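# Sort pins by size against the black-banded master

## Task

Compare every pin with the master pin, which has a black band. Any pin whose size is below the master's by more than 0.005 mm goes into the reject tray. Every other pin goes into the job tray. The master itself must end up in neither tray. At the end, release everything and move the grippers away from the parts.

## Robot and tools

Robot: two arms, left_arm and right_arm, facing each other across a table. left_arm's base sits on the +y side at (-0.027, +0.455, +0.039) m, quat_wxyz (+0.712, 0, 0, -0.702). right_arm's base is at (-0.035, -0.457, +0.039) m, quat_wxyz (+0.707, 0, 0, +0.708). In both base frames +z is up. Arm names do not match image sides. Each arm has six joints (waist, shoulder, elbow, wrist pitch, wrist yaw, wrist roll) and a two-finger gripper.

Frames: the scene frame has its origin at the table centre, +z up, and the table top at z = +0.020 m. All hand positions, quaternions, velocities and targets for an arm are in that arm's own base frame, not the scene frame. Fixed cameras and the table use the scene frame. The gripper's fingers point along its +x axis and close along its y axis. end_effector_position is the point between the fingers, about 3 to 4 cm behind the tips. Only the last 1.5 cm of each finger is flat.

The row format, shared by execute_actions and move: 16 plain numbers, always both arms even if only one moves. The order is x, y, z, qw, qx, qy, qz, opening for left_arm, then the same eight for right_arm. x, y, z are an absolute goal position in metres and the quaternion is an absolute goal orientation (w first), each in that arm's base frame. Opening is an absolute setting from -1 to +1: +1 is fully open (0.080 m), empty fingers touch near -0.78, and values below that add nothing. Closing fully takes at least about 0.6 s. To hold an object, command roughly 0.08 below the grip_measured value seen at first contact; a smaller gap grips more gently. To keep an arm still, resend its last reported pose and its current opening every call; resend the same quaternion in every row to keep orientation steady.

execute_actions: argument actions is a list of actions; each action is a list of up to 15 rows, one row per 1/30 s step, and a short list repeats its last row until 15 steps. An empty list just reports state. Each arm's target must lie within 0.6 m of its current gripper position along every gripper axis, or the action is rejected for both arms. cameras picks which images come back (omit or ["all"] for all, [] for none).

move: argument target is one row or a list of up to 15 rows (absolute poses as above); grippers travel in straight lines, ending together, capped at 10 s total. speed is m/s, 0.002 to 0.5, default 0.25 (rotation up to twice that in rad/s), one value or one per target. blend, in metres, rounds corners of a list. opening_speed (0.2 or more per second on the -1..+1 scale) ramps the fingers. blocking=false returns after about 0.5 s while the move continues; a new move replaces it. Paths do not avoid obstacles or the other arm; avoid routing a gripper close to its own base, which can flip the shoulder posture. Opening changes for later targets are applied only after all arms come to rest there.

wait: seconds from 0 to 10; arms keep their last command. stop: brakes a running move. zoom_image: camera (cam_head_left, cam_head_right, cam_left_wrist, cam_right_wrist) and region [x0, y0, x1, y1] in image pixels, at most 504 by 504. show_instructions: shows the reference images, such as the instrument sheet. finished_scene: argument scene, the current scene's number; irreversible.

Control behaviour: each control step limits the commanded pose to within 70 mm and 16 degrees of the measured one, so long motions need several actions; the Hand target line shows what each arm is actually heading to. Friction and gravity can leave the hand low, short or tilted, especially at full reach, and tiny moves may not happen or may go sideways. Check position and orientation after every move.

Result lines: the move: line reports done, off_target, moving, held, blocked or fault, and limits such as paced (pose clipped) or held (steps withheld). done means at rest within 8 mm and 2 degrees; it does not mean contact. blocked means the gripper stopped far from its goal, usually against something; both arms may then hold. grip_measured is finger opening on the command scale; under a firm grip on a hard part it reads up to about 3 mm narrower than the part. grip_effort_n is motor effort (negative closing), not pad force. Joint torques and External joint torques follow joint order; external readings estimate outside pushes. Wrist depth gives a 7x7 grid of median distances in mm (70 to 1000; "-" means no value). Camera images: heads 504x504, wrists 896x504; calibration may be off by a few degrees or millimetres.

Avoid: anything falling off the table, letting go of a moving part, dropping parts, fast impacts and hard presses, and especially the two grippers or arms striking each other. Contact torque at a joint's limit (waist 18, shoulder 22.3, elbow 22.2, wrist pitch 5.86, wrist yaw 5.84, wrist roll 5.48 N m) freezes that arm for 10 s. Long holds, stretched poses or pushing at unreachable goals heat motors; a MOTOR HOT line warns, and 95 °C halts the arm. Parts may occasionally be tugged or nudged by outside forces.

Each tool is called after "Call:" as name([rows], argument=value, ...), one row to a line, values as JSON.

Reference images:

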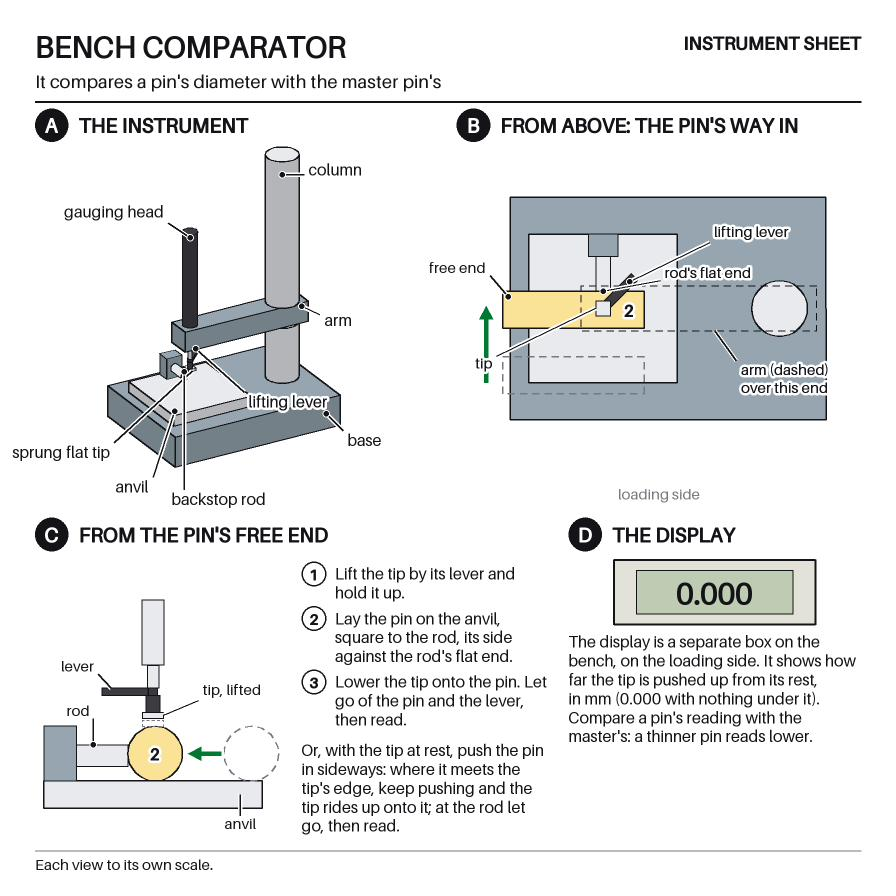

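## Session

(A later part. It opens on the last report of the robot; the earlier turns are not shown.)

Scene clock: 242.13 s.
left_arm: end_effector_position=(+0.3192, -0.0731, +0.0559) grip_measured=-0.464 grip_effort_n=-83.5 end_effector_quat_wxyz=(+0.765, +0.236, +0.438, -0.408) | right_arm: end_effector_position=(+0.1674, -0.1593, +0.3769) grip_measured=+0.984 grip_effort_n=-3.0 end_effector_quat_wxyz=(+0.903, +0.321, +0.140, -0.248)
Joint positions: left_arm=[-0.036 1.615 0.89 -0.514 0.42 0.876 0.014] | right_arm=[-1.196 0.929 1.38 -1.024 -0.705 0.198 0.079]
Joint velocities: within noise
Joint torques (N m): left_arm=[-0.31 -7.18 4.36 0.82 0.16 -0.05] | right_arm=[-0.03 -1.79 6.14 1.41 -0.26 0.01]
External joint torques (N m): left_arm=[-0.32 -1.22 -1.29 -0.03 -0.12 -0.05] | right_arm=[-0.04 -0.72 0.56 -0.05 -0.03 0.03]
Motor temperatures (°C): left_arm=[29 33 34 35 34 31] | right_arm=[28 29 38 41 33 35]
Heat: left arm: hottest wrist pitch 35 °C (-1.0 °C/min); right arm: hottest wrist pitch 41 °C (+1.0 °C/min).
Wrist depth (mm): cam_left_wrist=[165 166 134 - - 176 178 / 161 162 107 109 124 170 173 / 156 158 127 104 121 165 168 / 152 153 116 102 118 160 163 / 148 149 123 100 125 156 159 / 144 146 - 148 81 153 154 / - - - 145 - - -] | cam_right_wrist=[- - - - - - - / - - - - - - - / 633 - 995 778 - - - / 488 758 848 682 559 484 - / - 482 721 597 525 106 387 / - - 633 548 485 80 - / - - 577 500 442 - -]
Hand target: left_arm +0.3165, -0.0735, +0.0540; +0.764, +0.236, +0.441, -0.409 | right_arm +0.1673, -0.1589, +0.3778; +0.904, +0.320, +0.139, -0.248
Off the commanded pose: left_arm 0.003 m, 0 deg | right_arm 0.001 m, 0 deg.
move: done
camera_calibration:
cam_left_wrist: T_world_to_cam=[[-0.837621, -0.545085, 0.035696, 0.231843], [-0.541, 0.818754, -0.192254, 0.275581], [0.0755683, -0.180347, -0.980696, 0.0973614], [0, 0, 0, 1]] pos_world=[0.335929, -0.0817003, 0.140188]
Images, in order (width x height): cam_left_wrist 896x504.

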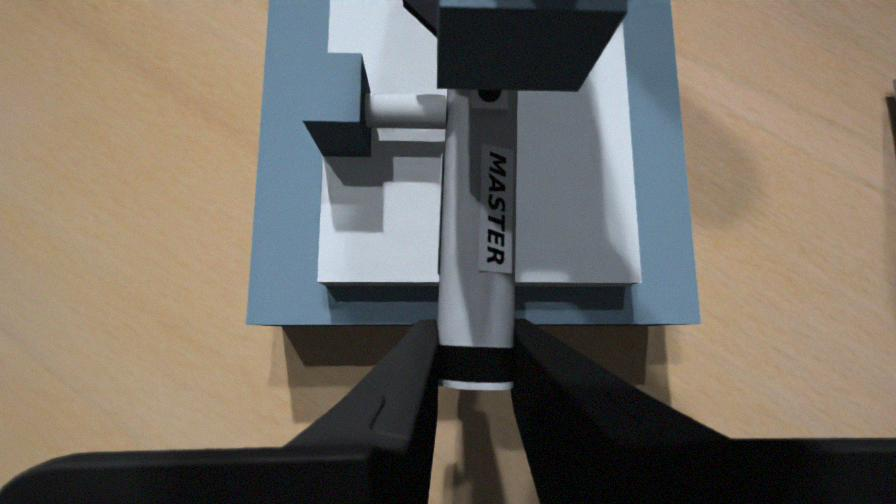

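Call:
move([
  [0.3165, -0.0735, 0.0540, 0.7636, 0.2359, 0.4409, -0.4086, 0.1, 0.1673, -0.1589, 0.3778, 0.904, 0.320, 0.139, -0.248, 1],
  [0.308, -0.056, 0.093, 0.7636, 0.2359, 0.4409, -0.4086, 0.1, 0.1673, -0.1589, 0.3778, 0.904, 0.320, 0.139, -0.248, 1],
  [0.25, -0.09, 0.16, 0.7636, 0.2359, 0.4409, -0.4086, 0.1, 0.1673, -0.1589, 0.3778, 0.904, 0.320, 0.139, -0.248, 1],
  [0.22, -0.13, 0.16, 0.7636, 0.2359, 0.4409, -0.4086, 0.1, 0.1673, -0.1589, 0.3778, 0.904, 0.320, 0.139, -0.248, 1],
], speed=[0.05, 0.05, 0.15, 0.15], opening_speed=0.5, blend=[0.0, 0.01, 0.02, 0.0], cameras=["cam_left_wrist"])

Call:
zoom_image(camera="cam_left_wrist", region=[640, 210, 820, 300])

Call:
zoom_image(camera="cam_left_wrist", region=[80, 100, 340, 360])

Scene clock: 258.10 s.
left_arm: end_effector_position=(+0.2222, -0.1306, +0.1625) grip_measured=+0.097 grip_effort_n=14.2 end_effector_quat_wxyz=(+0.764, +0.235, +0.439, -0.410) | right_arm: end_effector_position=(+0.1674, -0.1593, +0.3769) grip_measured=+0.984 grip_effort_n=-3.5 end_effector_quat_wxyz=(+0.903, +0.321, +0.140, -0.248)
Joint positions: left_arm=[-0.358 1.147 0.944 -0.927 0.301 0.558 0.039] | right_arm=[-1.196 0.929 1.38 -1.024 -0.705 0.198 0.079]
Joint velocities: within noise
Joint torques (N m): left_arm=[-0.34 -4.59 4.82 1.06 0.01 -0.05] | right_arm=[-0.03 -1.79 6.14 1.41 -0.26 0.01]
External joint torques (N m): left_arm=[-0.32 -1.35 -1.52 0.06 -0.2 -0.06] | right_arm=[-0.03 -0.84 0.65 -0.03 -0.04 0.03]
Motor temperatures (°C): left_arm=[29 34 34 35 34 31] | right_arm=[28 29 39 41 33 35]
Heat: left arm: hottest wrist pitch 35 °C (-1.0 °C/min); right arm: hottest wrist pitch 41 °C (+1.0 °C/min).
Wrist depth (mm): cam_left_wrist=[280 175 255 292 297 - - / 167 172 249 283 181 169 171 / 263 172 239 275 187 182 183 / 257 219 233 268 205 201 204 / 251 227 230 260 215 227 250 / 246 249 80 253 89 261 260 / - - - 247 91 - -] | cam_right_wrist=[- - - - - - - / - - - - - - - / 705 - - 781 - - - / - 769 871 688 561 482 - / 515 806 716 605 532 105 387 / - - 649 554 486 80 - / - - 585 499 440 - -]
Hand target: left_arm +0.2201, -0.1300, +0.1600; +0.764, +0.236, +0.441, -0.409 | right_arm +0.1673, -0.1589, +0.3778; +0.904, +0.320, +0.139, -0.248
Off the commanded pose: left_arm 0.003 m, 0 deg | right_arm 0.001 m, 0 deg.
move: done
camera_calibration:
cam_left_wrist: T_world_to_cam=[[-0.837913, -0.544317, 0.0402529, 0.114795], [-0.54112, 0.818821, -0.191625, 0.290619], [0.071345, -0.182347, -0.980642, 0.199472], [0, 0, 0, 1]] pos_world=[0.239217, -0.139107, 0.24668]
Images, in order (width x height): cam_left_wrist 896x504.

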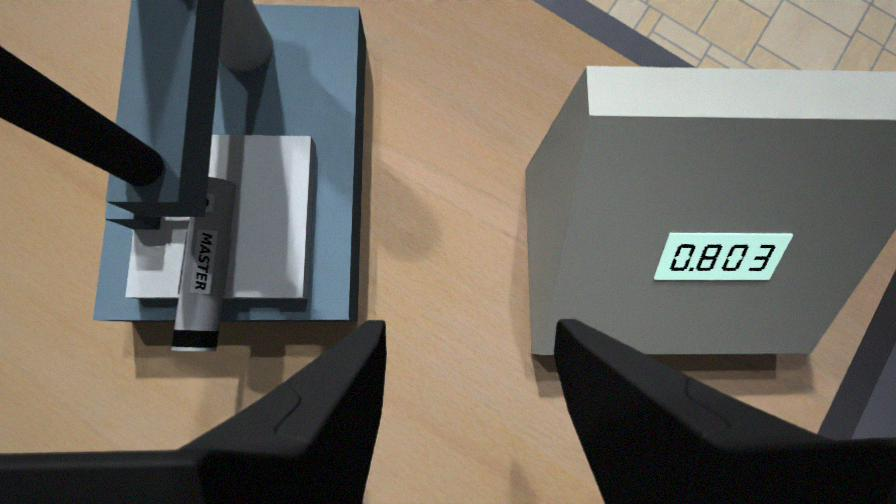

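Scaled by 2.800 from the camera's 896x504 image, which has a finer 1280x720 frame.

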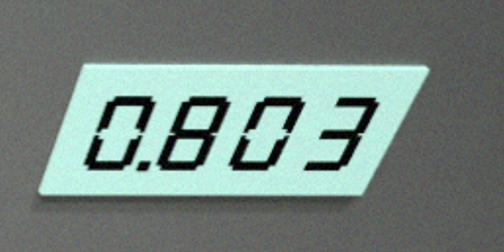

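Scaled by 1.938 from the camera's 896x504 image, which has a finer 1280x720 frame.

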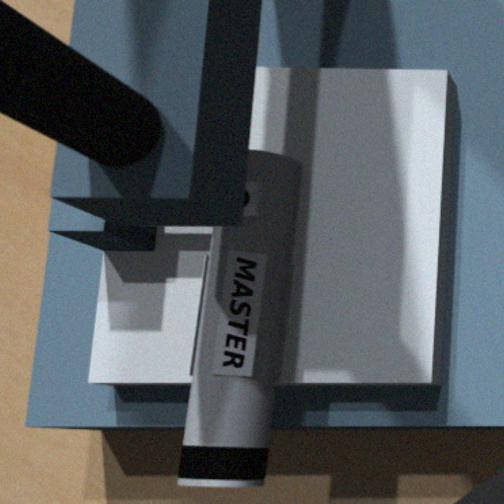

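Call:
move([
  [0.25, -0.09, 0.16, 0.7636, 0.2359, 0.4409, -0.4086, 0.1, 0.1673, -0.1589, 0.3778, 0.904, 0.320, 0.139, -0.248, 1],
  [0.308, -0.056, 0.093, 0.7636, 0.2359, 0.4409, -0.4086, 0.1, 0.1673, -0.1589, 0.3778, 0.904, 0.320, 0.139, -0.248, 1],
  [0.3170, -0.0742, 0.0540, 0.7636, 0.2359, 0.4409, -0.4086, 0.1, 0.1673, -0.1589, 0.3778, 0.904, 0.320, 0.139, -0.248, 1],
], speed=[0.2, 0.15, 0.04], blend=[0.02, 0.005, 0.0], cameras=["cam_left_wrist"])

Scene clock: 268.13 s.
left_arm: end_effector_position=(+0.3203, -0.0739, +0.0599) grip_measured=+0.097 grip_effort_n=14.2 end_effector_quat_wxyz=(+0.768, +0.238, +0.433, -0.408) | right_arm: end_effector_position=(+0.1674, -0.1593, +0.3769) grip_measured=+0.984 grip_effort_n=-3.5 end_effector_quat_wxyz=(+0.903, +0.321, +0.140, -0.248)
Joint positions: left_arm=[-0.039 1.604 0.893 -0.515 0.421 0.873 0.039] | right_arm=[-1.196 0.929 1.38 -1.024 -0.705 0.198 0.079]
Joint velocities: within noise
Joint torques (N m): left_arm=[-0.33 -5.71 4.27 0.91 0.11 -0.05] | right_arm=[-0.03 -1.79 6.14 1.41 -0.26 0]
External joint torques (N m): left_arm=[-0.34 0.25 -1.42 0.05 -0.18 -0.05] | right_arm=[-0.03 -0.9 0.7 -0.02 -0.04 0.03]
Motor temperatures (°C): left_arm=[29 33 34 35 34 31] | right_arm=[28 29 39 41 33 35]
Heat: left arm: hottest wrist pitch 35 °C (-1.0 °C/min); right arm: hottest wrist pitch 41 °C (+1.0 °C/min).
Wrist depth (mm): cam_left_wrist=[171 172 140 - - 180 182 / 166 167 106 116 128 174 176 / 161 163 123 113 125 169 171 / 157 158 121 107 121 164 166 / 153 153 126 103 129 160 161 / 149 150 80 152 90 156 157 / - - - 149 148 - -] | cam_right_wrist=[- - - - - - - / - - - - - - - / 634 - - 772 - - - / 487 767 862 684 562 489 - / - 490 716 600 531 105 390 / - - 642 551 486 80 - / - - 579 508 444 - -]
Hand target: left_arm +0.3169, -0.0742, +0.0541; +0.764, +0.236, +0.441, -0.409 | right_arm +0.1673, -0.1589, +0.3778; +0.904, +0.320, +0.139, -0.248
Off the commanded pose: left_arm 0.007 m, 1 deg | right_arm 0.001 m, 0 deg.
move: done
camera_calibration:
cam_left_wrist: T_world_to_cam=[[-0.838112, -0.54482, 0.027185, 0.232808], [-0.538559, 0.8185, -0.20003, 0.277322], [0.0867295, -0.182289, -0.979413, 0.0972456], [0, 0, 0, 1]] pos_world=[0.336039, -0.0824225, 0.144387]
Images, in order (width x height): cam_left_wrist 896x504.

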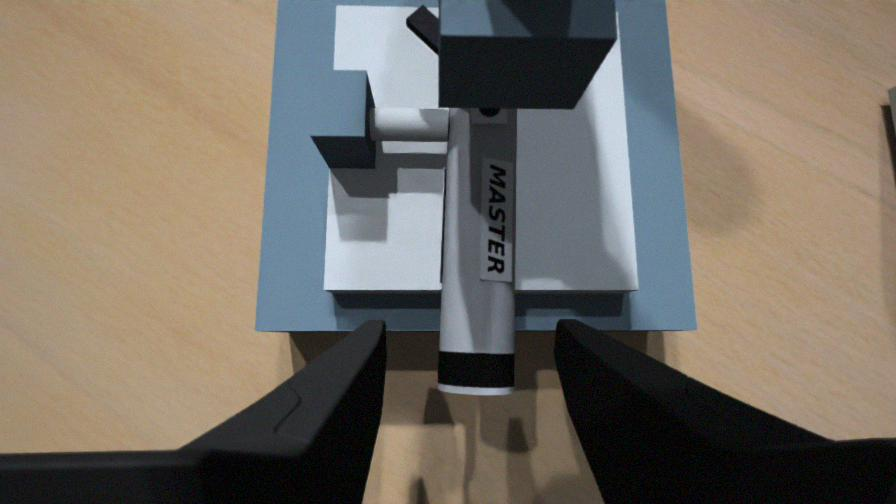

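Call:
move([
  [0.3170, -0.0742, 0.0530, 0.7636, 0.2359, 0.4409, -0.4086, 0.1, 0.1673, -0.1589, 0.3778, 0.904, 0.320, 0.139, -0.248, 1],
  [0.3170, -0.0742, 0.0530, 0.7636, 0.2359, 0.4409, -0.4086, -0.52, 0.1673, -0.1589, 0.3778, 0.904, 0.320, 0.139, -0.248, 1],
], speed=0.04, opening_speed=0.5, cameras=["cam_left_wrist"])

Call:
move([
  [0.2850, -0.0952, 0.0600, 0.7636, 0.2359, 0.4409, -0.4086, -0.52, 0.1673, -0.1589, 0.3778, 0.904, 0.320, 0.139, -0.248, 1],
  [0.2850, -0.0952, 0.1100, 0.7636, 0.2359, 0.4409, -0.4086, -0.52, 0.1673, -0.1589, 0.3778, 0.904, 0.320, 0.139, -0.248, 1],
], speed=[0.05,0.1], blend=[0.01,0], cameras=["cam_left_wrist"])

Scene clock: 277.37 s.
left_arm: end_effector_position=(+0.3198, -0.0742, +0.0586) grip_measured=-0.471 grip_effort_n=-83.5 end_effector_quat_wxyz=(+0.767, +0.238, +0.434, -0.408) | right_arm: end_effector_position=(+0.1674, -0.1593, +0.3769) grip_measured=+0.984 grip_effort_n=-4.0 end_effector_quat_wxyz=(+0.903, +0.321, +0.140, -0.248)
Joint positions: left_arm=[-0.04 1.606 0.89 -0.512 0.42 0.873 0.014] | right_arm=[-1.196 0.929 1.38 -1.024 -0.705 0.198 0.079]
Joint velocities: within noise
Joint torques (N m): left_arm=[-0.21 -5.7 4.32 1.04 0.11 -0.06] | right_arm=[-0.03 -1.79 6.13 1.41 -0.26 0.01]
External joint torques (N m): left_arm=[-0.25 0.21 -1.3 0.19 -0.17 -0.06] | right_arm=[-0.03 -0.75 0.57 -0.04 -0.04 0.03]
Motor temperatures (°C): left_arm=[29 33 34 35 34 31] | right_arm=[28 29 39 41 33 35]
Heat: left arm: hottest wrist pitch 35 °C (-1.0 °C/min); right arm: hottest wrist pitch 41 °C (+1.0 °C/min).
Wrist depth (mm): cam_left_wrist=[170 172 139 - - 179 181 / 165 167 104 - 127 173 175 / 160 162 122 110 124 168 171 / 156 157 120 104 120 163 166 / 152 153 126 101 128 159 161 / 147 149 - 150 81 155 156 / - - - 148 - - -] | cam_right_wrist=[- - - - - - - / - - - - - - - / 639 - 987 780 - - - / 489 768 848 682 564 485 - / - 493 723 598 535 105 386 / - - 635 554 487 80 - / - - 586 503 442 - -]
Hand target: left_arm +0.3170, -0.0742, +0.0531; +0.764, +0.236, +0.441, -0.409 | right_arm +0.1673, -0.1589, +0.3778; +0.904, +0.320, +0.139, -0.248
Off the commanded pose: left_arm 0.006 m, 1 deg | right_arm 0.001 m, 0 deg.
move: done
camera_calibration:
cam_left_wrist: T_world_to_cam=[[-0.838796, -0.543708, 0.0283401, 0.232487], [-0.537803, 0.819332, -0.198652, 0.276773], [0.0847888, -0.18187, -0.97966, 0.0966437], [0, 0, 0, 1]] pos_world=[0.335664, -0.0827868, 0.143071]
Images, in order (width x height): cam_left_wrist 896x504.

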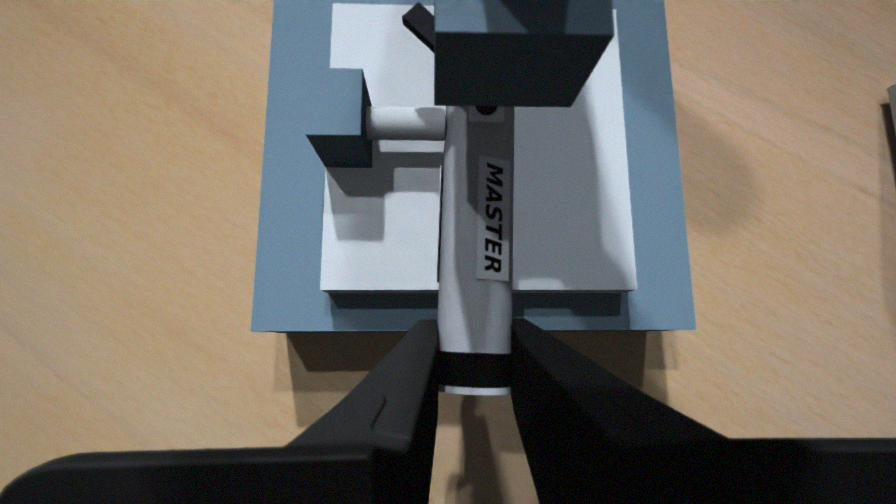

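Scene clock: 279.13 s.
left_arm: end_effector_position=(+0.2810, -0.0940, +0.1023) grip_measured=-0.471 grip_effort_n=-83.5 end_effector_quat_wxyz=(+0.758, +0.232, +0.451, -0.410) | right_arm: end_effector_position=(+0.1674, -0.1593, +0.3769) grip_measured=+0.984 grip_effort_n=-4.0 end_effector_quat_wxyz=(+0.903, +0.321, +0.140, -0.248)
Joint positions: left_arm=[-0.13 1.414 0.907 -0.725 0.386 0.779 0.014] | right_arm=[-1.196 0.929 1.38 -1.024 -0.705 0.198 0.079]
Joint velocities: within noise
Joint torques (N m): left_arm=[-0.29 -6.77 7.7 0.75 0.21 -0.02] | right_arm=[-0.03 -1.8 6.13 1.41 -0.26 0.01]
External joint torques (N m): left_arm=[-0.32 -1.94 1.69 -0.09 -0.04 -0.02] | right_arm=[-0.04 -0.95 0.71 -0.03 -0.04 0.03]
Motor temperatures (°C): left_arm=[29 33 34 35 34 31] | right_arm=[28 29 39 41 33 35]
Heat: left arm: hottest wrist pitch 35 °C (-1.0 °C/min); right arm: hottest wrist pitch 41 °C (+1.0 °C/min).
Wrist depth (mm): cam_left_wrist=[207 208 105 186 224 228 145 / 202 203 107 113 218 219 145 / 198 169 162 107 212 210 145 / 193 166 159 104 207 209 154 / 189 190 193 101 203 204 171 / 185 188 - 100 81 202 205 / - - - 189 - - -] | cam_right_wrist=[- - - - - - - / - - - - - - - / 659 - 998 770 - - - / 479 809 856 682 562 486 - / 459 766 721 597 532 106 388 / - - 660 545 483 80 - / - - 583 502 442 - -]
Hand target: left_arm +0.2848, -0.0952, +0.1100; +0.764, +0.236, +0.441, -0.409 | right_arm +0.1673, -0.1589, +0.3778; +0.904, +0.320, +0.139, -0.248
Off the commanded pose: left_arm 0.009 m, 1 deg | right_arm 0.001 m, 0 deg.
move: off_target (left_arm)
camera_calibration:
cam_left_wrist: T_world_to_cam=[[-0.835521, -0.546315, 0.058698, 0.183715], [-0.547588, 0.819102, -0.170933, 0.280665], [0.0453037, -0.174961, -0.983533, 0.151273], [0, 0, 0, 1]] pos_world=[0.300334, -0.103061, 0.185973]
Images, in order (width x height): cam_left_wrist 896x504.

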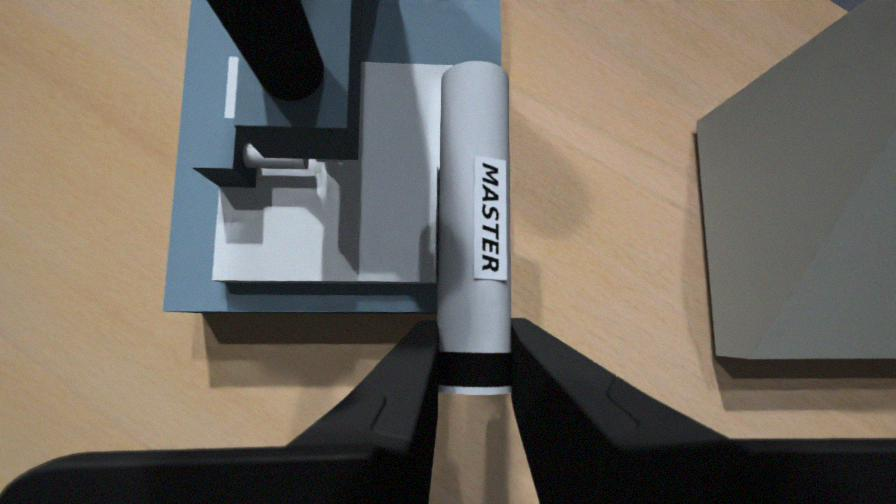

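Call:
move([
  [0.24, 0.02, 0.12, 0.7636, 0.2359, 0.4409, -0.4086, -0.52, 0.1673, -0.1589, 0.3778, 0.904, 0.320, 0.139, -0.248, 1],
  [0.24, 0.145, 0.08, 0.7636, 0.2359, 0.4409, -0.4086, -0.52, 0.1673, -0.1589, 0.3778, 0.904, 0.320, 0.139, -0.248, 1],
  [0.24, 0.145, 0.028, 0.7636, 0.2359, 0.4409, -0.4086, -0.52, 0.1673, -0.1589, 0.3778, 0.904, 0.320, 0.139, -0.248, 1],
], speed=[0.2,0.2,0.08], blend=[0.03,0.01,0], cameras=["cam_left_wrist"])

Scene clock: 288.70 s.
left_arm: end_effector_position=(+0.2422, +0.1466, +0.0311) grip_measured=-0.471 grip_effort_n=-83.5 end_effector_quat_wxyz=(+0.764, +0.241, +0.440, -0.406) | right_arm: end_effector_position=(+0.1674, -0.1593, +0.3769) grip_measured=+0.984 grip_effort_n=-3.5 end_effector_quat_wxyz=(+0.903, +0.321, +0.140, -0.248)
Joint positions: left_arm=[0.806 1.802 1.014 -0.895 0.508 1.822 0.014] | right_arm=[-1.196 0.929 1.38 -1.024 -0.705 0.198 0.079]
Joint velocities: within noise
Joint torques (N m): left_arm=[0.19 -6.6 3.68 0.11 0.4 0.08] | right_arm=[-0.04 -1.79 6.15 1.41 -0.26 0.01]
External joint torques (N m): left_arm=[0.22 -0.16 -1 0.01 0.04 0.08] | right_arm=[-0.03 -0.85 0.65 -0.04 -0.04 0.03]
Motor temperatures (°C): left_arm=[29 33 34 35 34 31] | right_arm=[28 29 39 41 33 35]
Heat: left arm: hottest wrist pitch 35 °C (+0.0 °C/min); right arm: hottest wrist pitch 41 °C (+1.0 °C/min).
Wrist depth (mm): cam_left_wrist=[135 136 139 143 145 147 149 / 131 132 137 113 141 142 144 / 128 128 133 108 137 138 140 / 127 128 130 104 133 135 136 / 124 125 126 102 130 131 133 / 121 122 - 124 81 128 130 / - - - 122 - - -] | cam_right_wrist=[- - - - - - - / 545 557 - - - - - / 618 - 602 773 - - - / - 808 643 667 558 484 - / - 821 688 607 530 105 388 / - - 659 552 484 80 - / - - 583 498 443 - -]
Hand target: left_arm +0.2400, +0.1451, +0.0280; +0.764, +0.236, +0.441, -0.409 | right_arm +0.1673, -0.1589, +0.3778; +0.904, +0.320, +0.139, -0.248
Off the commanded pose: left_arm 0.004 m, 1 deg | right_arm 0.001 m, 0 deg.
move: done
camera_calibration:
cam_left_wrist: T_world_to_cam=[[-0.838175, -0.544693, 0.02777, 0.28829], [-0.54001, 0.821672, -0.182332, 0.0483121], [0.0764969, -0.167822, -0.982845, 0.116412], [0, 0, 0, 1]] pos_world=[0.258821, 0.136869, 0.115218]
Images, in order (width x height): cam_left_wrist 896x504.

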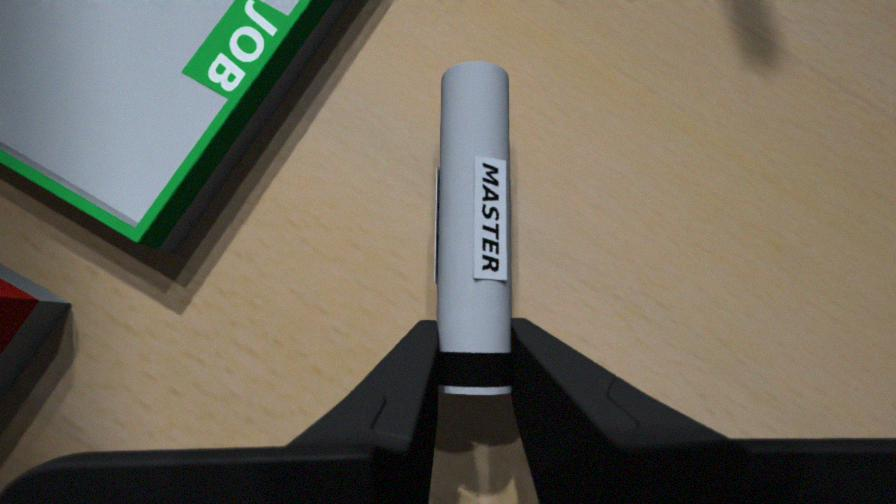

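Call:
move(target=[0.24, 0.145, 0.0160, 0.7636, 0.2359, 0.4409, -0.4086, -0.52, 0.1673, -0.1589, 0.3778, 0.904, 0.320, 0.139, -0.248, 1], speed=0.04, cameras=[])

Call:
move(target=[0.24, 0.145, 0.0130, 0.7636, 0.2359, 0.4409, -0.4086, -0.52, 0.1673, -0.1589, 0.3778, 0.904, 0.320, 0.139, -0.248, 1], speed=0.02, cameras=["cam_left_wrist"])

Scene clock: 293.40 s.
left_arm: end_effector_position=(+0.2424, +0.1468, +0.0195) grip_measured=-0.471 grip_effort_n=-83.5 end_effector_quat_wxyz=(+0.764, +0.242, +0.440, -0.406) | right_arm: end_effector_position=(+0.1674, -0.1593, +0.3769) grip_measured=+0.984 grip_effort_n=-3.0 end_effector_quat_wxyz=(+0.903, +0.321, +0.140, -0.248)
Joint positions: left_arm=[0.806 1.827 0.992 -0.847 0.508 1.822 0.014] | right_arm=[-1.196 0.929 1.38 -1.024 -0.705 0.198 0.079]
Joint velocities: within noise
Joint torques (N m): left_arm=[0.22 -6.5 3.5 0.17 0.4 0.08] | right_arm=[-0.03 -1.79 6.14 1.41 -0.26 0.01]
External joint torques (N m): left_arm=[0.18 0.02 -1.09 0.06 0.04 0.08] | right_arm=[-0.03 -0.82 0.65 -0.04 -0.04 0.03]
Motor temperatures (°C): left_arm=[29 33 34 35 34 31] | right_arm=[28 29 39 41 33 35]
Heat: left arm: hottest wrist pitch 35 °C (+0.0 °C/min); right arm: hottest wrist pitch 41 °C (+0.0 °C/min).
Wrist depth (mm): cam_left_wrist=[123 123 127 130 132 134 135 / 119 119 125 124 128 129 131 / 116 119 121 108 124 126 128 / 115 116 118 104 121 123 124 / 113 114 115 102 118 119 121 / 110 111 113 113 81 117 118 / - - - 111 - - -] | cam_right_wrist=[- - - - - - - / 542 572 - - - - - / 609 - 592 775 - - - / - 813 698 672 567 484 - / - 820 704 595 532 105 386 / - - 656 550 484 80 - / - - 579 503 443 - -]
Hand target: left_arm +0.2400, +0.1450, +0.0161; +0.764, +0.236, +0.441, -0.409 | right_arm +0.1673, -0.1589, +0.3778; +0.904, +0.320, +0.139, -0.248
Off the commanded pose: left_arm 0.005 m, 1 deg | right_arm 0.001 m, 0 deg.
move: done
No camera images: "cameras" was empty.

Scene clock: 294.10 s.
left_arm: end_effector_position=(+0.2430, +0.1471, +0.0185) grip_measured=-0.471 grip_effort_n=-83.5 end_effector_quat_wxyz=(+0.764, +0.244, +0.439, -0.405) | right_arm: end_effector_position=(+0.1674, -0.1593, +0.3769) grip_measured=+0.984 grip_effort_n=-3.5 end_effector_quat_wxyz=(+0.903, +0.321, +0.140, -0.248)
Joint positions: left_arm=[0.806 1.829 0.989 -0.838 0.509 1.822 0.014] | right_arm=[-1.196 0.929 1.38 -1.024 -0.705 0.198 0.079]
Joint velocities: within noise
Joint torques (N m): left_arm=[0.22 -5.82 3.23 0.38 0.37 0.08] | right_arm=[-0.03 -1.79 6.14 1.41 -0.26 0.01]
External joint torques (N m): left_arm=[0.26 0.71 -1.35 0.28 0 0.08] | right_arm=[-0.02 -0.97 0.72 -0.03 -0.04 0.03]
Motor temperatures (°C): left_arm=[29 33 34 35 34 31] | right_arm=[28 29 39 41 33 35]
Heat: left arm: hottest wrist pitch 35 °C (+0.0 °C/min); right arm: hottest wrist pitch 41 °C (+0.0 °C/min).
Wrist depth (mm): cam_left_wrist=[123 123 127 129 131 132 133 / 120 120 124 124 127 128 130 / 116 119 121 108 124 125 126 / 115 116 118 104 121 121 123 / 113 114 115 101 117 118 119 / 110 111 112 112 76 115 116 / - - - 111 - - -] | cam_right_wrist=[- - - - - - - / 541 571 - - - - - / 610 - 594 784 - - - / - 806 684 677 556 484 - / - 827 704 597 529 105 387 / - - 654 549 481 80 - / - - 589 499 440 - -]
Hand target: left_arm +0.2400, +0.1450, +0.0132; +0.764, +0.236, +0.441, -0.409 | right_arm +0.1673, -0.1589, +0.3778; +0.904, +0.320, +0.139, -0.248
Off the commanded pose: left_arm 0.007 m, 1 deg | right_arm 0.001 m, 0 deg.
move: done
camera_calibration:
cam_left_wrist: T_world_to_cam=[[-0.838226, -0.544881, 0.0219409, 0.289682], [-0.53924, 0.822213, -0.182167, 0.0457044], [0.0812195, -0.164529, -0.983023, 0.102482], [0, 0, 0, 1]] pos_world=[0.259141, 0.137125, 0.102712]
Images, in order (width x height): cam_left_wrist 896x504.

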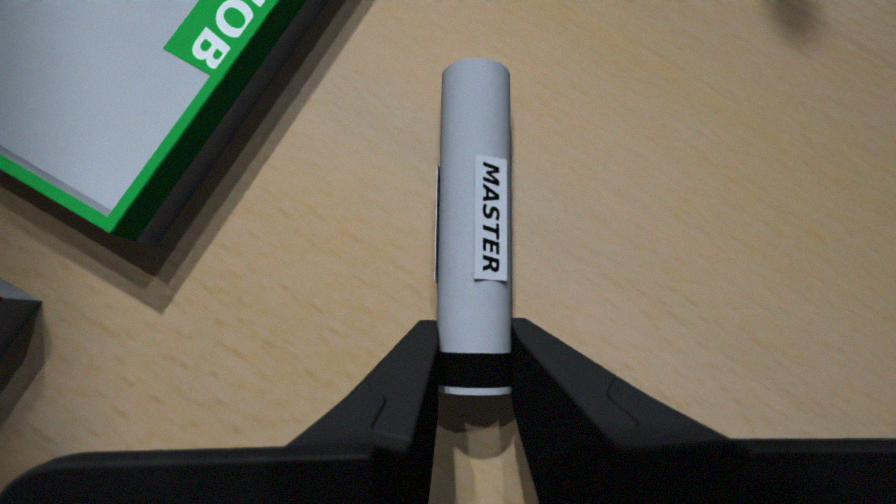

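Call:
move([
  [0.24, 0.145, 0.0145, 0.7636, 0.2359, 0.4409, -0.4086, 0.1, 0.1673, -0.1589, 0.3778, 0.904, 0.320, 0.139, -0.248, 1],
  [0.235, 0.15, 0.07, 0.7636, 0.2359, 0.4409, -0.4086, 0.2, 0.1673, -0.1589, 0.3778, 0.904, 0.320, 0.139, -0.248, 1],
  [0.2232, -0.0622, 0.11, 0.7921, -0.2022, 0.4573, 0.3502, 0.2, 0.1673, -0.1589, 0.3778, 0.904, 0.320, 0.139, -0.248, 1],
], speed=[0.05,0.1,0.25], opening_speed=0.5, cameras=["cam_left_wrist","cam_head_left"])

Scene clock: 308.63 s.
left_arm: end_effector_position=(+0.2210, -0.0608, +0.1079) grip_measured=+0.197 grip_effort_n=13.7 end_effector_quat_wxyz=(+0.790, -0.202, +0.460, +0.350) | right_arm: end_effector_position=(+0.1674, -0.1593, +0.3769) grip_measured=+0.984 grip_effort_n=-3.5 end_effector_quat_wxyz=(+0.903, +0.321, +0.140, -0.248)
Joint positions: left_arm=[-0.596 1.322 0.87 -1.041 -0.512 -1.408 0.044] | right_arm=[-1.196 0.929 1.38 -1.024 -0.705 0.198 0.079]
Joint velocities: within noise
Joint torques (N m): left_arm=[-0.33 -3.55 6.81 0.2 -0.6 -0.05] | right_arm=[-0.03 -1.79 6.15 1.41 -0.26 0.01]
External joint torques (N m): left_arm=[-0.33 0.23 1.17 -0.22 -0.23 -0.05] | right_arm=[-0.03 -0.76 0.62 -0.04 -0.04 0.03]
Motor temperatures (°C): left_arm=[29 33 34 35 34 31] | right_arm=[28 29 39 41 33 35]
Heat: left arm: hottest wrist pitch 35 °C (+0.0 °C/min); right arm: hottest wrist pitch 41 °C (+0.0 °C/min).
Wrist depth (mm): cam_left_wrist=[224 224 225 230 233 236 239 / 218 220 222 225 227 230 232 / 212 214 216 217 221 209 180 / 206 208 210 211 214 193 176 / 201 203 205 205 209 180 171 / 196 199 81 202 94 82 175 / - - 194 197 196 76 -] | cam_right_wrist=[- - - - - - - / - - - - - - - / 689 - - 769 - - - / - 815 855 687 559 484 - / 546 619 705 601 530 106 385 / - - 660 553 485 80 - / - - 582 499 442 - -]
Hand target: left_arm +0.2232, -0.0622, +0.1100; +0.792, -0.202, +0.457, +0.350 | right_arm +0.1673, -0.1589, +0.3778; +0.904, +0.320, +0.139, -0.248
Off the commanded pose: left_arm 0.003 m, 0 deg | right_arm 0.001 m, 0 deg.
move: done
camera_calibration:
cam_left_wrist: T_world_to_cam=[[0.732256, -0.680034, 0.03681, -0.200862], [-0.664501, -0.725276, -0.180034, 0.154458], [0.149126, 0.10737, -0.982971, 0.159461], [0, 0, 0, 1]] pos_world=[0.22594, -0.0416897, 0.191946]
Images, in order (width x height): cam_head_left 504x504, cam_left_wrist 896x504.

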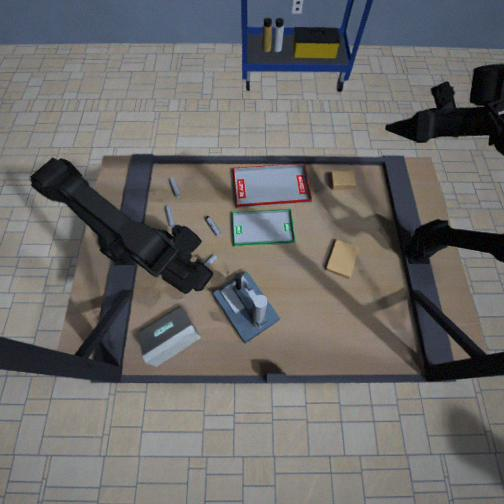

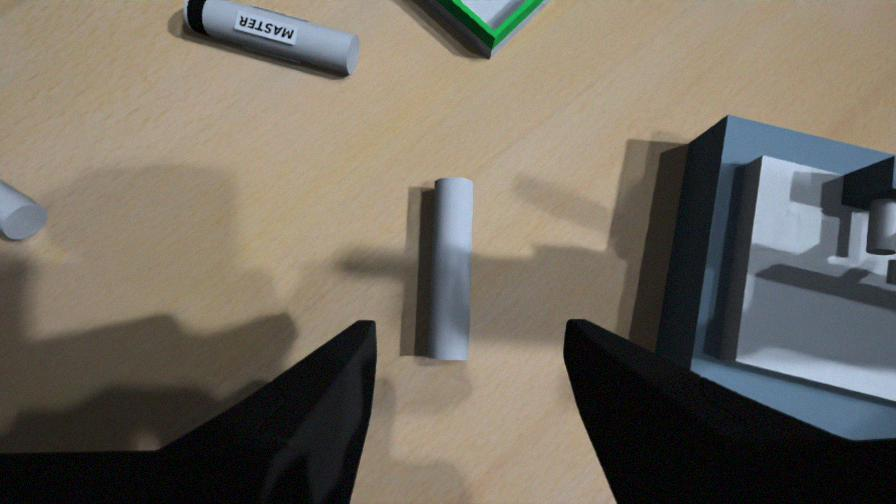

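Call:
move(target=[0.2190, -0.0562, 0.022, 0.7995, -0.1922, 0.4616, 0.3328, 0.1, 0.1673, -0.1589, 0.3778, 0.904, 0.320, 0.139, -0.248, 1], speed=0.12, cameras=["cam_left_wrist"])

Scene clock: 316.83 s.
left_arm: end_effector_position=(+0.2217, -0.0589, +0.0257) grip_measured=+0.103 grip_effort_n=-18.8 end_effector_quat_wxyz=(+0.802, -0.198, +0.458, +0.329) | right_arm: end_effector_position=(+0.1674, -0.1593, +0.3769) grip_measured=+0.984 grip_effort_n=-3.0 end_effector_quat_wxyz=(+0.903, +0.321, +0.140, -0.248)
Joint positions: left_arm=[-0.587 1.431 0.593 -0.605 -0.512 -1.345 0.04] | right_arm=[-1.196 0.929 1.38 -1.024 -0.705 0.198 0.079]
Joint velocities: within noise
Joint torques (N m): left_arm=[0.3 -3.65 3.68 0.54 -0.37 0.1] | right_arm=[-0.03 -1.79 6.15 1.42 -0.26 0.01]
External joint torques (N m): left_arm=[0.31 0.3 -1.34 0.03 -0.01 0.1] | right_arm=[-0.02 -0.83 0.63 -0.04 -0.04 0.03]
Motor temperatures (°C): left_arm=[29 33 35 34 34 31] | right_arm=[28 29 39 41 33 35]
Heat: left arm: hottest elbow 35 °C (+1.0 °C/min); right arm: hottest wrist pitch 41 °C (+0.0 °C/min).
Wrist depth (mm): cam_left_wrist=[134 136 138 141 143 146 138 / 130 132 134 134 139 141 133 / 127 128 130 119 134 137 132 / 123 125 126 126 131 133 125 / 120 121 123 123 127 129 119 / 117 118 81 121 98 126 110 / - - - 119 118 - -] | cam_right_wrist=[- - - - - - - / - - - - - - - / 656 - - 775 - - - / 700 799 858 690 561 483 - / 563 817 713 605 529 106 387 / - - 653 549 486 80 - / - - 589 498 440 - -]
Hand target: left_arm +0.2189, -0.0561, +0.0221; +0.800, -0.192, +0.462, +0.333 | right_arm +0.1673, -0.1589, +0.3778; +0.904, +0.320, +0.139, -0.248
Off the commanded pose: left_arm 0.005 m, 1 deg | right_arm 0.001 m, 0 deg.
move: done
camera_calibration:
cam_left_wrist: T_world_to_cam=[[0.699729, -0.712285, 0.0550287, -0.192249], [-0.693083, -0.695505, -0.189494, 0.149878], [0.173246, 0.0944548, -0.980339, 0.0721645], [0, 0, 0, 1]] pos_world=[0.225898, -0.0395111, 0.109726]
Images, in order (width x height): cam_left_wrist 896x504.

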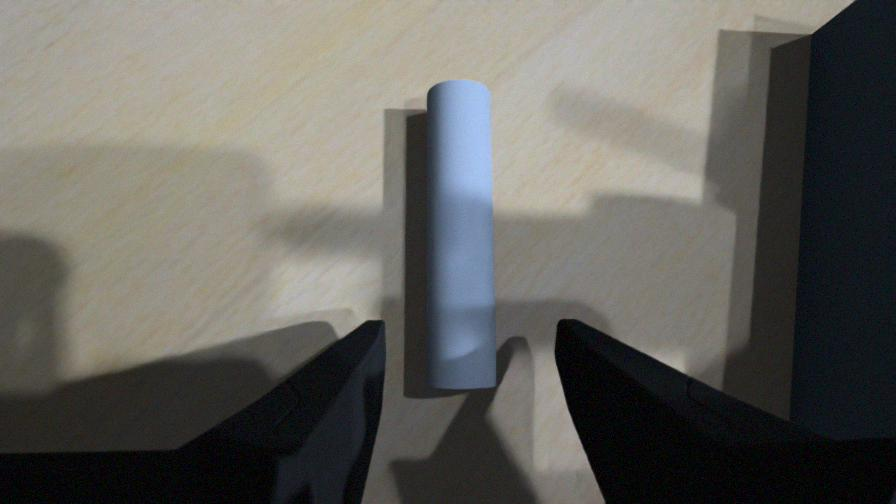

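Call:
move([
  [0.2180, -0.0548, 0.0132, 0.7995, -0.1922, 0.4616, 0.3328, 0.1, 0.1673, -0.1589, 0.3778, 0.904, 0.320, 0.139, -0.248, 1],
  [0.2180, -0.0548, 0.0132, 0.7995, -0.1922, 0.4616, 0.3328, -0.52, 0.1673, -0.1589, 0.3778, 0.904, 0.320, 0.139, -0.248, 1],
], speed=0.05, opening_speed=0.5, cameras=["cam_left_wrist"])

Scene clock: 322.97 s.
left_arm: end_effector_position=(+0.2208, -0.0575, +0.0167) grip_measured=-0.473 grip_effort_n=-83.5 end_effector_quat_wxyz=(+0.802, -0.198, +0.458, +0.329) | right_arm: end_effector_position=(+0.1674, -0.1593, +0.3769) grip_measured=+0.984 grip_effort_n=-3.5 end_effector_quat_wxyz=(+0.903, +0.321, +0.140, -0.248)
Joint positions: left_arm=[-0.584 1.452 0.567 -0.556 -0.512 -1.342 0.014] | right_arm=[-1.196 0.929 1.38 -1.024 -0.705 0.198 0.079]
Joint velocities: within noise
Joint torques (N m): left_arm=[0.29 -3.67 3.61 0.54 -0.36 0.1] | right_arm=[-0.03 -1.79 6.14 1.41 -0.26 0.01]
External joint torques (N m): left_arm=[0.29 0.23 -1.16 0.06 -0.01 0.1] | right_arm=[-0.01 -0.8 0.6 -0.05 -0.04 0.03]
Motor temperatures (°C): left_arm=[29 33 35 34 34 31] | right_arm=[28 29 39 41 33 35]
Heat: left arm: hottest elbow 35 °C (+1.0 °C/min); right arm: hottest wrist pitch 41 °C (+0.0 °C/min).
Wrist depth (mm): cam_left_wrist=[125 127 129 131 134 136 136 / 121 123 125 113 129 131 132 / 118 119 121 109 125 127 128 / 115 116 117 105 122 124 124 / 111 113 115 101 118 120 120 / 109 110 112 113 81 117 117 / - - - 111 - - -] | cam_right_wrist=[- - - - - - - / - - - - - - - / 655 - 995 782 - - - / 693 802 859 688 561 482 - / 570 820 707 607 529 106 386 / - - 656 554 488 80 - / - - 584 505 438 - -]
Hand target: left_arm +0.2180, -0.0548, +0.0133; +0.800, -0.192, +0.462, +0.333 | right_arm +0.1673, -0.1589, +0.3778; +0.904, +0.320, +0.139, -0.248
Off the commanded pose: left_arm 0.005 m, 1 deg | right_arm 0.001 m, 0 deg.
move: done
camera_calibration:
cam_left_wrist: T_world_to_cam=[[0.699785, -0.712249, 0.0547958, -0.190182], [-0.693009, -0.695486, -0.189833, 0.148521], [0.173318, 0.0948686, -0.980286, 0.0634077], [0, 0, 0, 1]] pos_world=[0.225023, -0.0381776, 0.100773]
Images, in order (width x height): cam_left_wrist 896x504.

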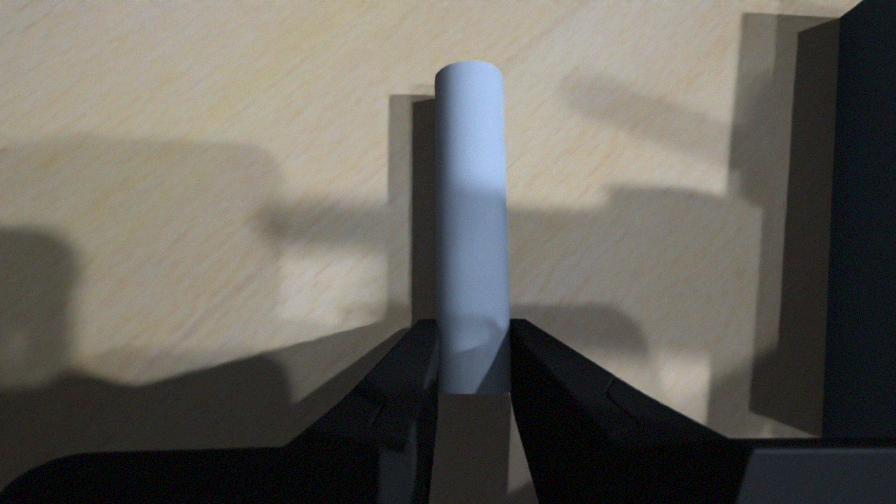

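Call:
move([
  [0.2180, -0.0548, 0.10, 0.7995, -0.1922, 0.4616, 0.3328, -0.52, 0.1673, -0.1589, 0.3778, 0.904, 0.320, 0.139, -0.248, 1],
  [0.22, -0.05, 0.13, 0.7636, 0.2359, 0.4409, -0.4086, -0.52, 0.1673, -0.1589, 0.3778, 0.904, 0.320, 0.139, -0.248, 1],
  [0.2907, -0.0948, 0.10, 0.7636, 0.2359, 0.4409, -0.4086, -0.52, 0.1673, -0.1589, 0.3778, 0.904, 0.320, 0.139, -0.248, 1],
], speed=[0.12,0.35,0.15], blend=[0.01,0.02,0.0], cameras=["cam_left_wrist"])

Scene clock: 335.67 s.
left_arm: end_effector_position=(+0.2858, -0.0933, +0.0960) grip_measured=-0.473 grip_effort_n=-83.5 end_effector_quat_wxyz=(+0.760, +0.233, +0.447, -0.410) | right_arm: end_effector_position=(+0.1674, -0.1593, +0.3769) grip_measured=+0.984 grip_effort_n=-3.0 end_effector_quat_wxyz=(+0.903, +0.321, +0.140, -0.248)
Joint positions: left_arm=[-0.125 1.433 0.894 -0.685 0.388 0.785 0.014] | right_arm=[-1.196 0.929 1.38 -1.024 -0.705 0.198 0.079]
Joint velocities: within noise
Joint torques (N m): left_arm=[-0.36 -5.35 7.65 1.04 0.21 -0.04] | right_arm=[-0.03 -1.79 6.13 1.41 -0.26 0.01]
External joint torques (N m): left_arm=[-0.34 -0.43 1.7 0.18 -0.06 -0.04] | right_arm=[-0.02 -0.88 0.68 -0.03 -0.04 0.03]
Motor temperatures (°C): left_arm=[29 32 35 35 34 31] | right_arm=[28 29 39 41 33 35]
Heat: left arm: hottest elbow 35 °C (+1.0 °C/min); right arm: hottest wrist pitch 41 °C (+0.0 °C/min).
Wrist depth (mm): cam_left_wrist=[203 204 99 180 217 221 158 / 198 199 97 114 211 214 151 / 193 165 157 110 205 208 150 / 188 161 154 105 201 203 150 / 184 185 187 101 196 197 165 / 180 183 - 100 81 195 197 / - - - 183 - - -] | cam_right_wrist=[- - - - - - - / - - - - - - - / 651 - 989 771 - - - / 487 818 854 690 557 481 - / 466 530 716 603 533 105 385 / - - 650 546 479 80 - / - - 586 502 440 - -]
Hand target: left_arm +0.2906, -0.0948, +0.1000; +0.764, +0.236, +0.441, -0.409 | right_arm +0.1673, -0.1589, +0.3778; +0.904, +0.320, +0.139, -0.248
Off the commanded pose: left_arm 0.007 m, 1 deg | right_arm 0.001 m, 0 deg.
move: done
camera_calibration:
cam_left_wrist: T_world_to_cam=[[-0.836112, -0.546146, 0.0514025, 0.189306], [-0.545795, 0.818841, -0.177783, 0.281786], [0.0550051, -0.176702, -0.982726, 0.141933], [0, 0, 0, 1]] pos_world=[0.304271, -0.10227, 0.179848]
Images, in order (width x height): cam_left_wrist 896x504.

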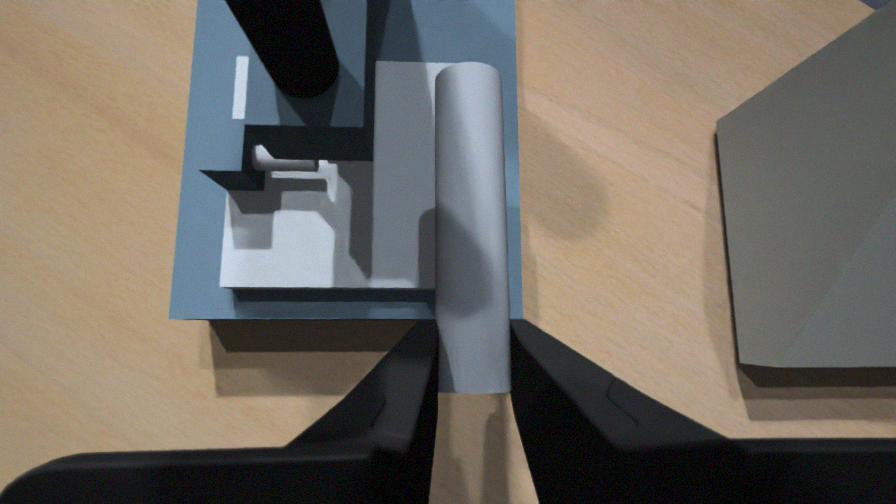

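Call:
move([
  [0.2900, -0.0947, 0.070, 0.7636, 0.2359, 0.4409, -0.4086, -0.52, 0.1673, -0.1589, 0.3778, 0.904, 0.320, 0.139, -0.248, 1],
  [0.2900, -0.0947, 0.0565, 0.7636, 0.2359, 0.4409, -0.4086, -0.52, 0.1673, -0.1589, 0.3778, 0.904, 0.320, 0.139, -0.248, 1],
], speed=[0.08,0.03], blend=[0.005,0], cameras=[])

Call:
move([
  [0.3085, -0.0822, 0.0575, 0.7636, 0.2359, 0.4409, -0.4086, -0.52, 0.1673, -0.1589, 0.3778, 0.904, 0.320, 0.139, -0.248, 1],
  [0.3275, -0.0695, 0.0575, 0.7636, 0.2359, 0.4409, -0.4086, -0.52, 0.1673, -0.1589, 0.3778, 0.904, 0.320, 0.139, -0.248, 1],
], speed=[0.05,0.03], blend=[0.005,0], cameras=["cam_left_wrist"])

Scene clock: 343.00 s.
left_arm: end_effector_position=(+0.2922, -0.0941, +0.0602) grip_measured=-0.473 grip_effort_n=-83.5 end_effector_quat_wxyz=(+0.766, +0.237, +0.437, -0.407) | right_arm: end_effector_position=(+0.1674, -0.1593, +0.3769) grip_measured=+0.984 grip_effort_n=-3.0 end_effector_quat_wxyz=(+0.903, +0.321, +0.140, -0.248)
Joint positions: left_arm=[-0.125 1.5 0.792 -0.491 0.388 0.785 0.014] | right_arm=[-1.196 0.929 1.38 -1.024 -0.705 0.198 0.079]
Joint velocities: within noise
Joint torques (N m): left_arm=[-0.3 -5.29 4.59 1.09 0.21 -0.05] | right_arm=[-0.03 -1.79 6.15 1.41 -0.26 0.01]
External joint torques (N m): left_arm=[-0.33 -0.11 -1.12 0.19 -0.05 -0.05] | right_arm=[-0.03 -0.91 0.7 -0.03 -0.05 0.03]
Motor temperatures (°C): left_arm=[29 32 35 35 34 31] | right_arm=[28 29 39 41 33 35]
Heat: left arm: hottest elbow 35 °C (+1.0 °C/min); right arm: hottest wrist pitch 41 °C (+0.0 °C/min).
Wrist depth (mm): cam_left_wrist=[169 - - 132 177 180 182 / 166 103 106 112 172 175 157 / 161 122 122 109 167 170 157 / 157 126 119 105 162 166 165 / 152 126 126 101 158 161 157 / 149 150 - 152 81 157 158 / - - - 149 - - -] | cam_right_wrist=[- - - - - - - / - - - - - - - / 648 - 996 778 - - - / 509 801 858 684 562 481 - / 503 550 703 595 533 105 386 / - - 662 549 483 80 - / - - 581 504 441 - -]
Hand target: left_arm +0.2899, -0.0946, +0.0565; +0.764, +0.236, +0.441, -0.409 | right_arm +0.1673, -0.1589, +0.3778; +0.904, +0.320, +0.139, -0.248
Off the commanded pose: left_arm 0.004 m, 1 deg | right_arm 0.001 m, 0 deg.
move: done
No camera images: "cameras" was empty.

Scene clock: 344.53 s.
left_arm: end_effector_position=(+0.3209, -0.0755, +0.0591) grip_measured=-0.473 grip_effort_n=-83.5 end_effector_quat_wxyz=(+0.760, +0.234, +0.438, -0.419) | right_arm: end_effector_position=(+0.1674, -0.1593, +0.3769) grip_measured=+0.984 grip_effort_n=-3.0 end_effector_quat_wxyz=(+0.903, +0.321, +0.140, -0.248)
Joint positions: left_arm=[-0.038 1.628 0.919 -0.546 0.435 0.889 0.014] | right_arm=[-1.196 0.929 1.38 -1.024 -0.705 0.198 0.079]
Joint velocities: within noise
Joint torques (N m): left_arm=[1.23 -4.86 7.07 1.28 -0.18 0.02] | right_arm=[-0.03 -1.79 6.14 1.41 -0.26 0.01]
External joint torques (N m): left_arm=[1.23 1.27 1.36 0.45 -0.47 0.02] | right_arm=[-0.04 -0.82 0.59 -0.06 -0.03 0.03]
Motor temperatures (°C): left_arm=[29 32 35 35 34 31] | right_arm=[28 29 39 41 33 35]
Heat: left arm: hottest elbow 35 °C (+1.0 °C/min); right arm: hottest wrist pitch 41 °C (+0.0 °C/min).
Wrist depth (mm): cam_left_wrist=[167 169 138 - - 182 185 / 162 164 104 110 128 177 179 / 157 160 121 110 125 171 174 / 154 155 119 106 122 166 169 / 150 151 124 102 129 161 165 / 145 148 - 150 81 158 160 / - - - 148 - - -] | cam_right_wrist=[- - - - - - - / - - - - - - - / 645 - - 774 - - - / 490 762 857 689 561 488 - / - 481 708 600 536 105 384 / - - 638 555 483 80 - / - - 577 496 443 - -]
Hand target: left_arm +0.3273, -0.0695, +0.0576; +0.764, +0.236, +0.441, -0.409 | right_arm +0.1673, -0.1589, +0.3778; +0.904, +0.320, +0.139, -0.248
Off the commanded pose: left_arm 0.009 m, 1 deg | right_arm 0.001 m, 0 deg.
move: off_target (left_arm)
camera_calibration:
cam_left_wrist: T_world_to_cam=[[-0.84649, -0.53001, 0.0504425, 0.234913], [-0.528862, 0.826162, -0.194323, 0.275908], [0.0613193, -0.191169, -0.97964, 0.10356], [0, 0, 0, 1]] pos_world=[0.338419, -0.0836407, 0.143217]
Images, in order (width x height): cam_left_wrist 896x504.

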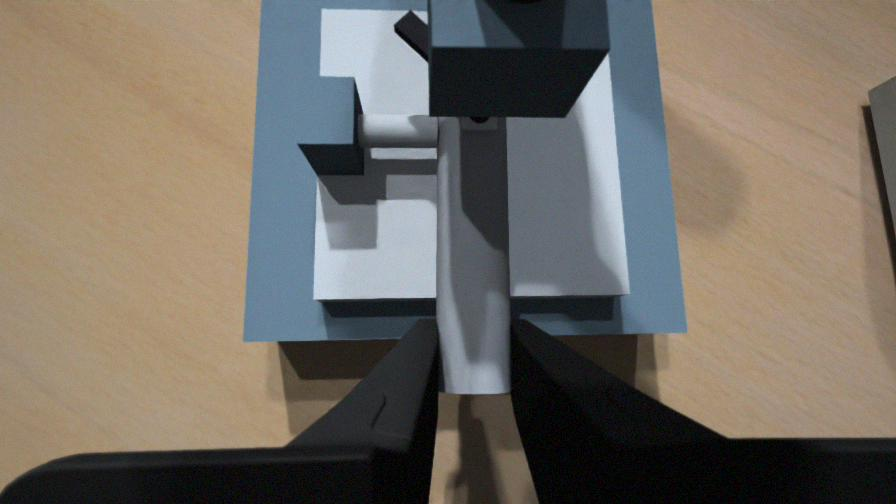

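Call:
move([
  [0.3225, -0.0735, 0.0575, 0.7636, 0.2359, 0.4409, -0.4086, -0.52, 0.1673, -0.1589, 0.3778, 0.904, 0.320, 0.139, -0.248, 1],
  [0.3225, -0.0735, 0.0575, 0.7636, 0.2359, 0.4409, -0.4086, 0.1, 0.1673, -0.1589, 0.3778, 0.904, 0.320, 0.139, -0.248, 1],
  [0.312, -0.058, 0.093, 0.7636, 0.2359, 0.4409, -0.4086, 0.1, 0.1673, -0.1589, 0.3778, 0.904, 0.320, 0.139, -0.248, 1],
  [0.25, -0.09, 0.16, 0.7636, 0.2359, 0.4409, -0.4086, 0.1, 0.1673, -0.1589, 0.3778, 0.904, 0.320, 0.139, -0.248, 1],
  [0.23, -0.12, 0.16, 0.7636, 0.2359, 0.4409, -0.4086, 0.1, 0.1673, -0.1589, 0.3778, 0.904, 0.320, 0.139, -0.248, 1],
], speed=[0.03, 0.05, 0.06, 0.2, 0.2], opening_speed=0.6, blend=[0.0, 0.0, 0.01, 0.02, 0.0], cameras=["cam_left_wrist"])

Call:
zoom_image(camera="cam_left_wrist", region=[660, 190, 880, 300])

Scene clock: 354.50 s.
left_arm: end_effector_position=(+0.2322, -0.1205, +0.1623) grip_measured=+0.097 grip_effort_n=14.2 end_effector_quat_wxyz=(+0.764, +0.235, +0.439, -0.410) | right_arm: end_effector_position=(+0.1674, -0.1593, +0.3769) grip_measured=+0.984 grip_effort_n=-3.5 end_effector_quat_wxyz=(+0.903, +0.321, +0.140, -0.248)
Joint positions: left_arm=[-0.292 1.177 0.964 -0.935 0.328 0.62 0.039] | right_arm=[-1.196 0.929 1.38 -1.024 -0.705 0.198 0.079]
Joint velocities: within noise
Joint torques (N m): left_arm=[-0.31 -4.77 4.79 1.03 0.03 -0.05] | right_arm=[-0.03 -1.8 6.14 1.41 -0.26 0.01]
External joint torques (N m): left_arm=[-0.3 -1.32 -1.6 0.02 -0.19 -0.05] | right_arm=[-0.03 -0.72 0.54 -0.06 -0.03 0.04]
Motor temperatures (°C): left_arm=[29 32 35 35 34 31] | right_arm=[28 29 40 42 33 35]
Heat: left arm: hottest elbow 35 °C (+1.0 °C/min); right arm: hottest wrist pitch 42 °C (+1.0 °C/min).
Wrist depth (mm): cam_left_wrist=[282 175 254 291 294 - - / 119 169 247 282 284 170 172 / 265 165 231 275 225 185 185 / 258 222 225 267 224 204 207 / 252 251 229 260 222 230 238 / 246 249 80 254 89 261 262 / - - - 247 91 - -] | cam_right_wrist=[- - - - - - - / - - - - - - - / 700 - - 777 - - - / - 793 858 683 557 484 - / 502 805 709 602 524 106 385 / - - 651 546 482 80 - / - - 578 499 444 - -]
Hand target: left_arm +0.2300, -0.1200, +0.1599; +0.763, +0.236, +0.441, -0.409 | right_arm +0.1673, -0.1589, +0.3778; +0.904, +0.320, +0.139, -0.248
Off the commanded pose: left_arm 0.003 m, 0 deg | right_arm 0.001 m, 0 deg.
move: done; blend cut to 0.018 m at target 4
camera_calibration:
cam_left_wrist: T_world_to_cam=[[-0.837988, -0.544215, 0.0400727, 0.128762], [-0.541008, 0.818961, -0.191345, 0.287669], [0.0713149, -0.182025, -0.980704, 0.2005], [0, 0, 0, 1]] pos_world=[0.249234, -0.12902, 0.246516]
Images, in order (width x height): cam_left_wrist 896x504.

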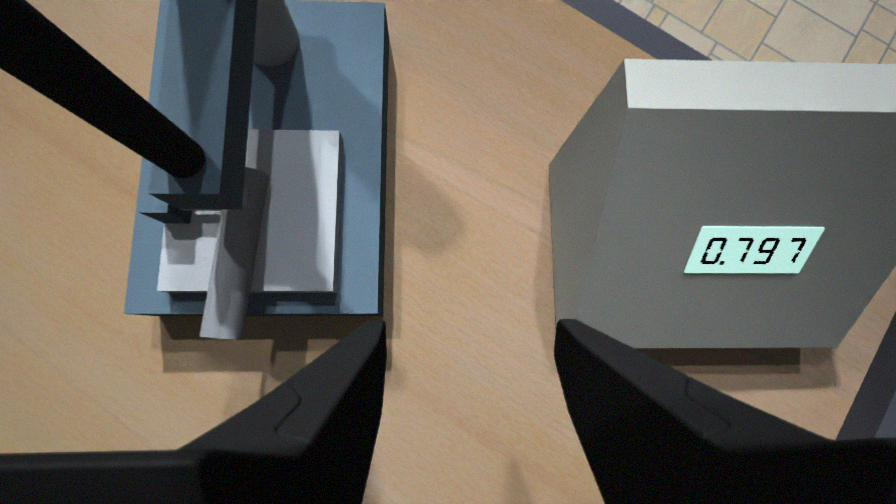

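Scaled by 2.291 from the camera's 896x504 image, which has a finer 1280x720 frame.

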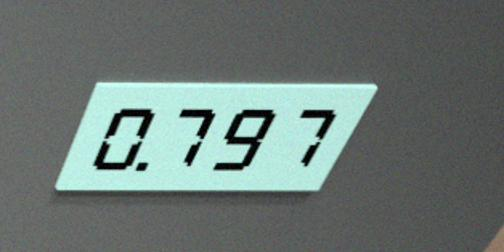

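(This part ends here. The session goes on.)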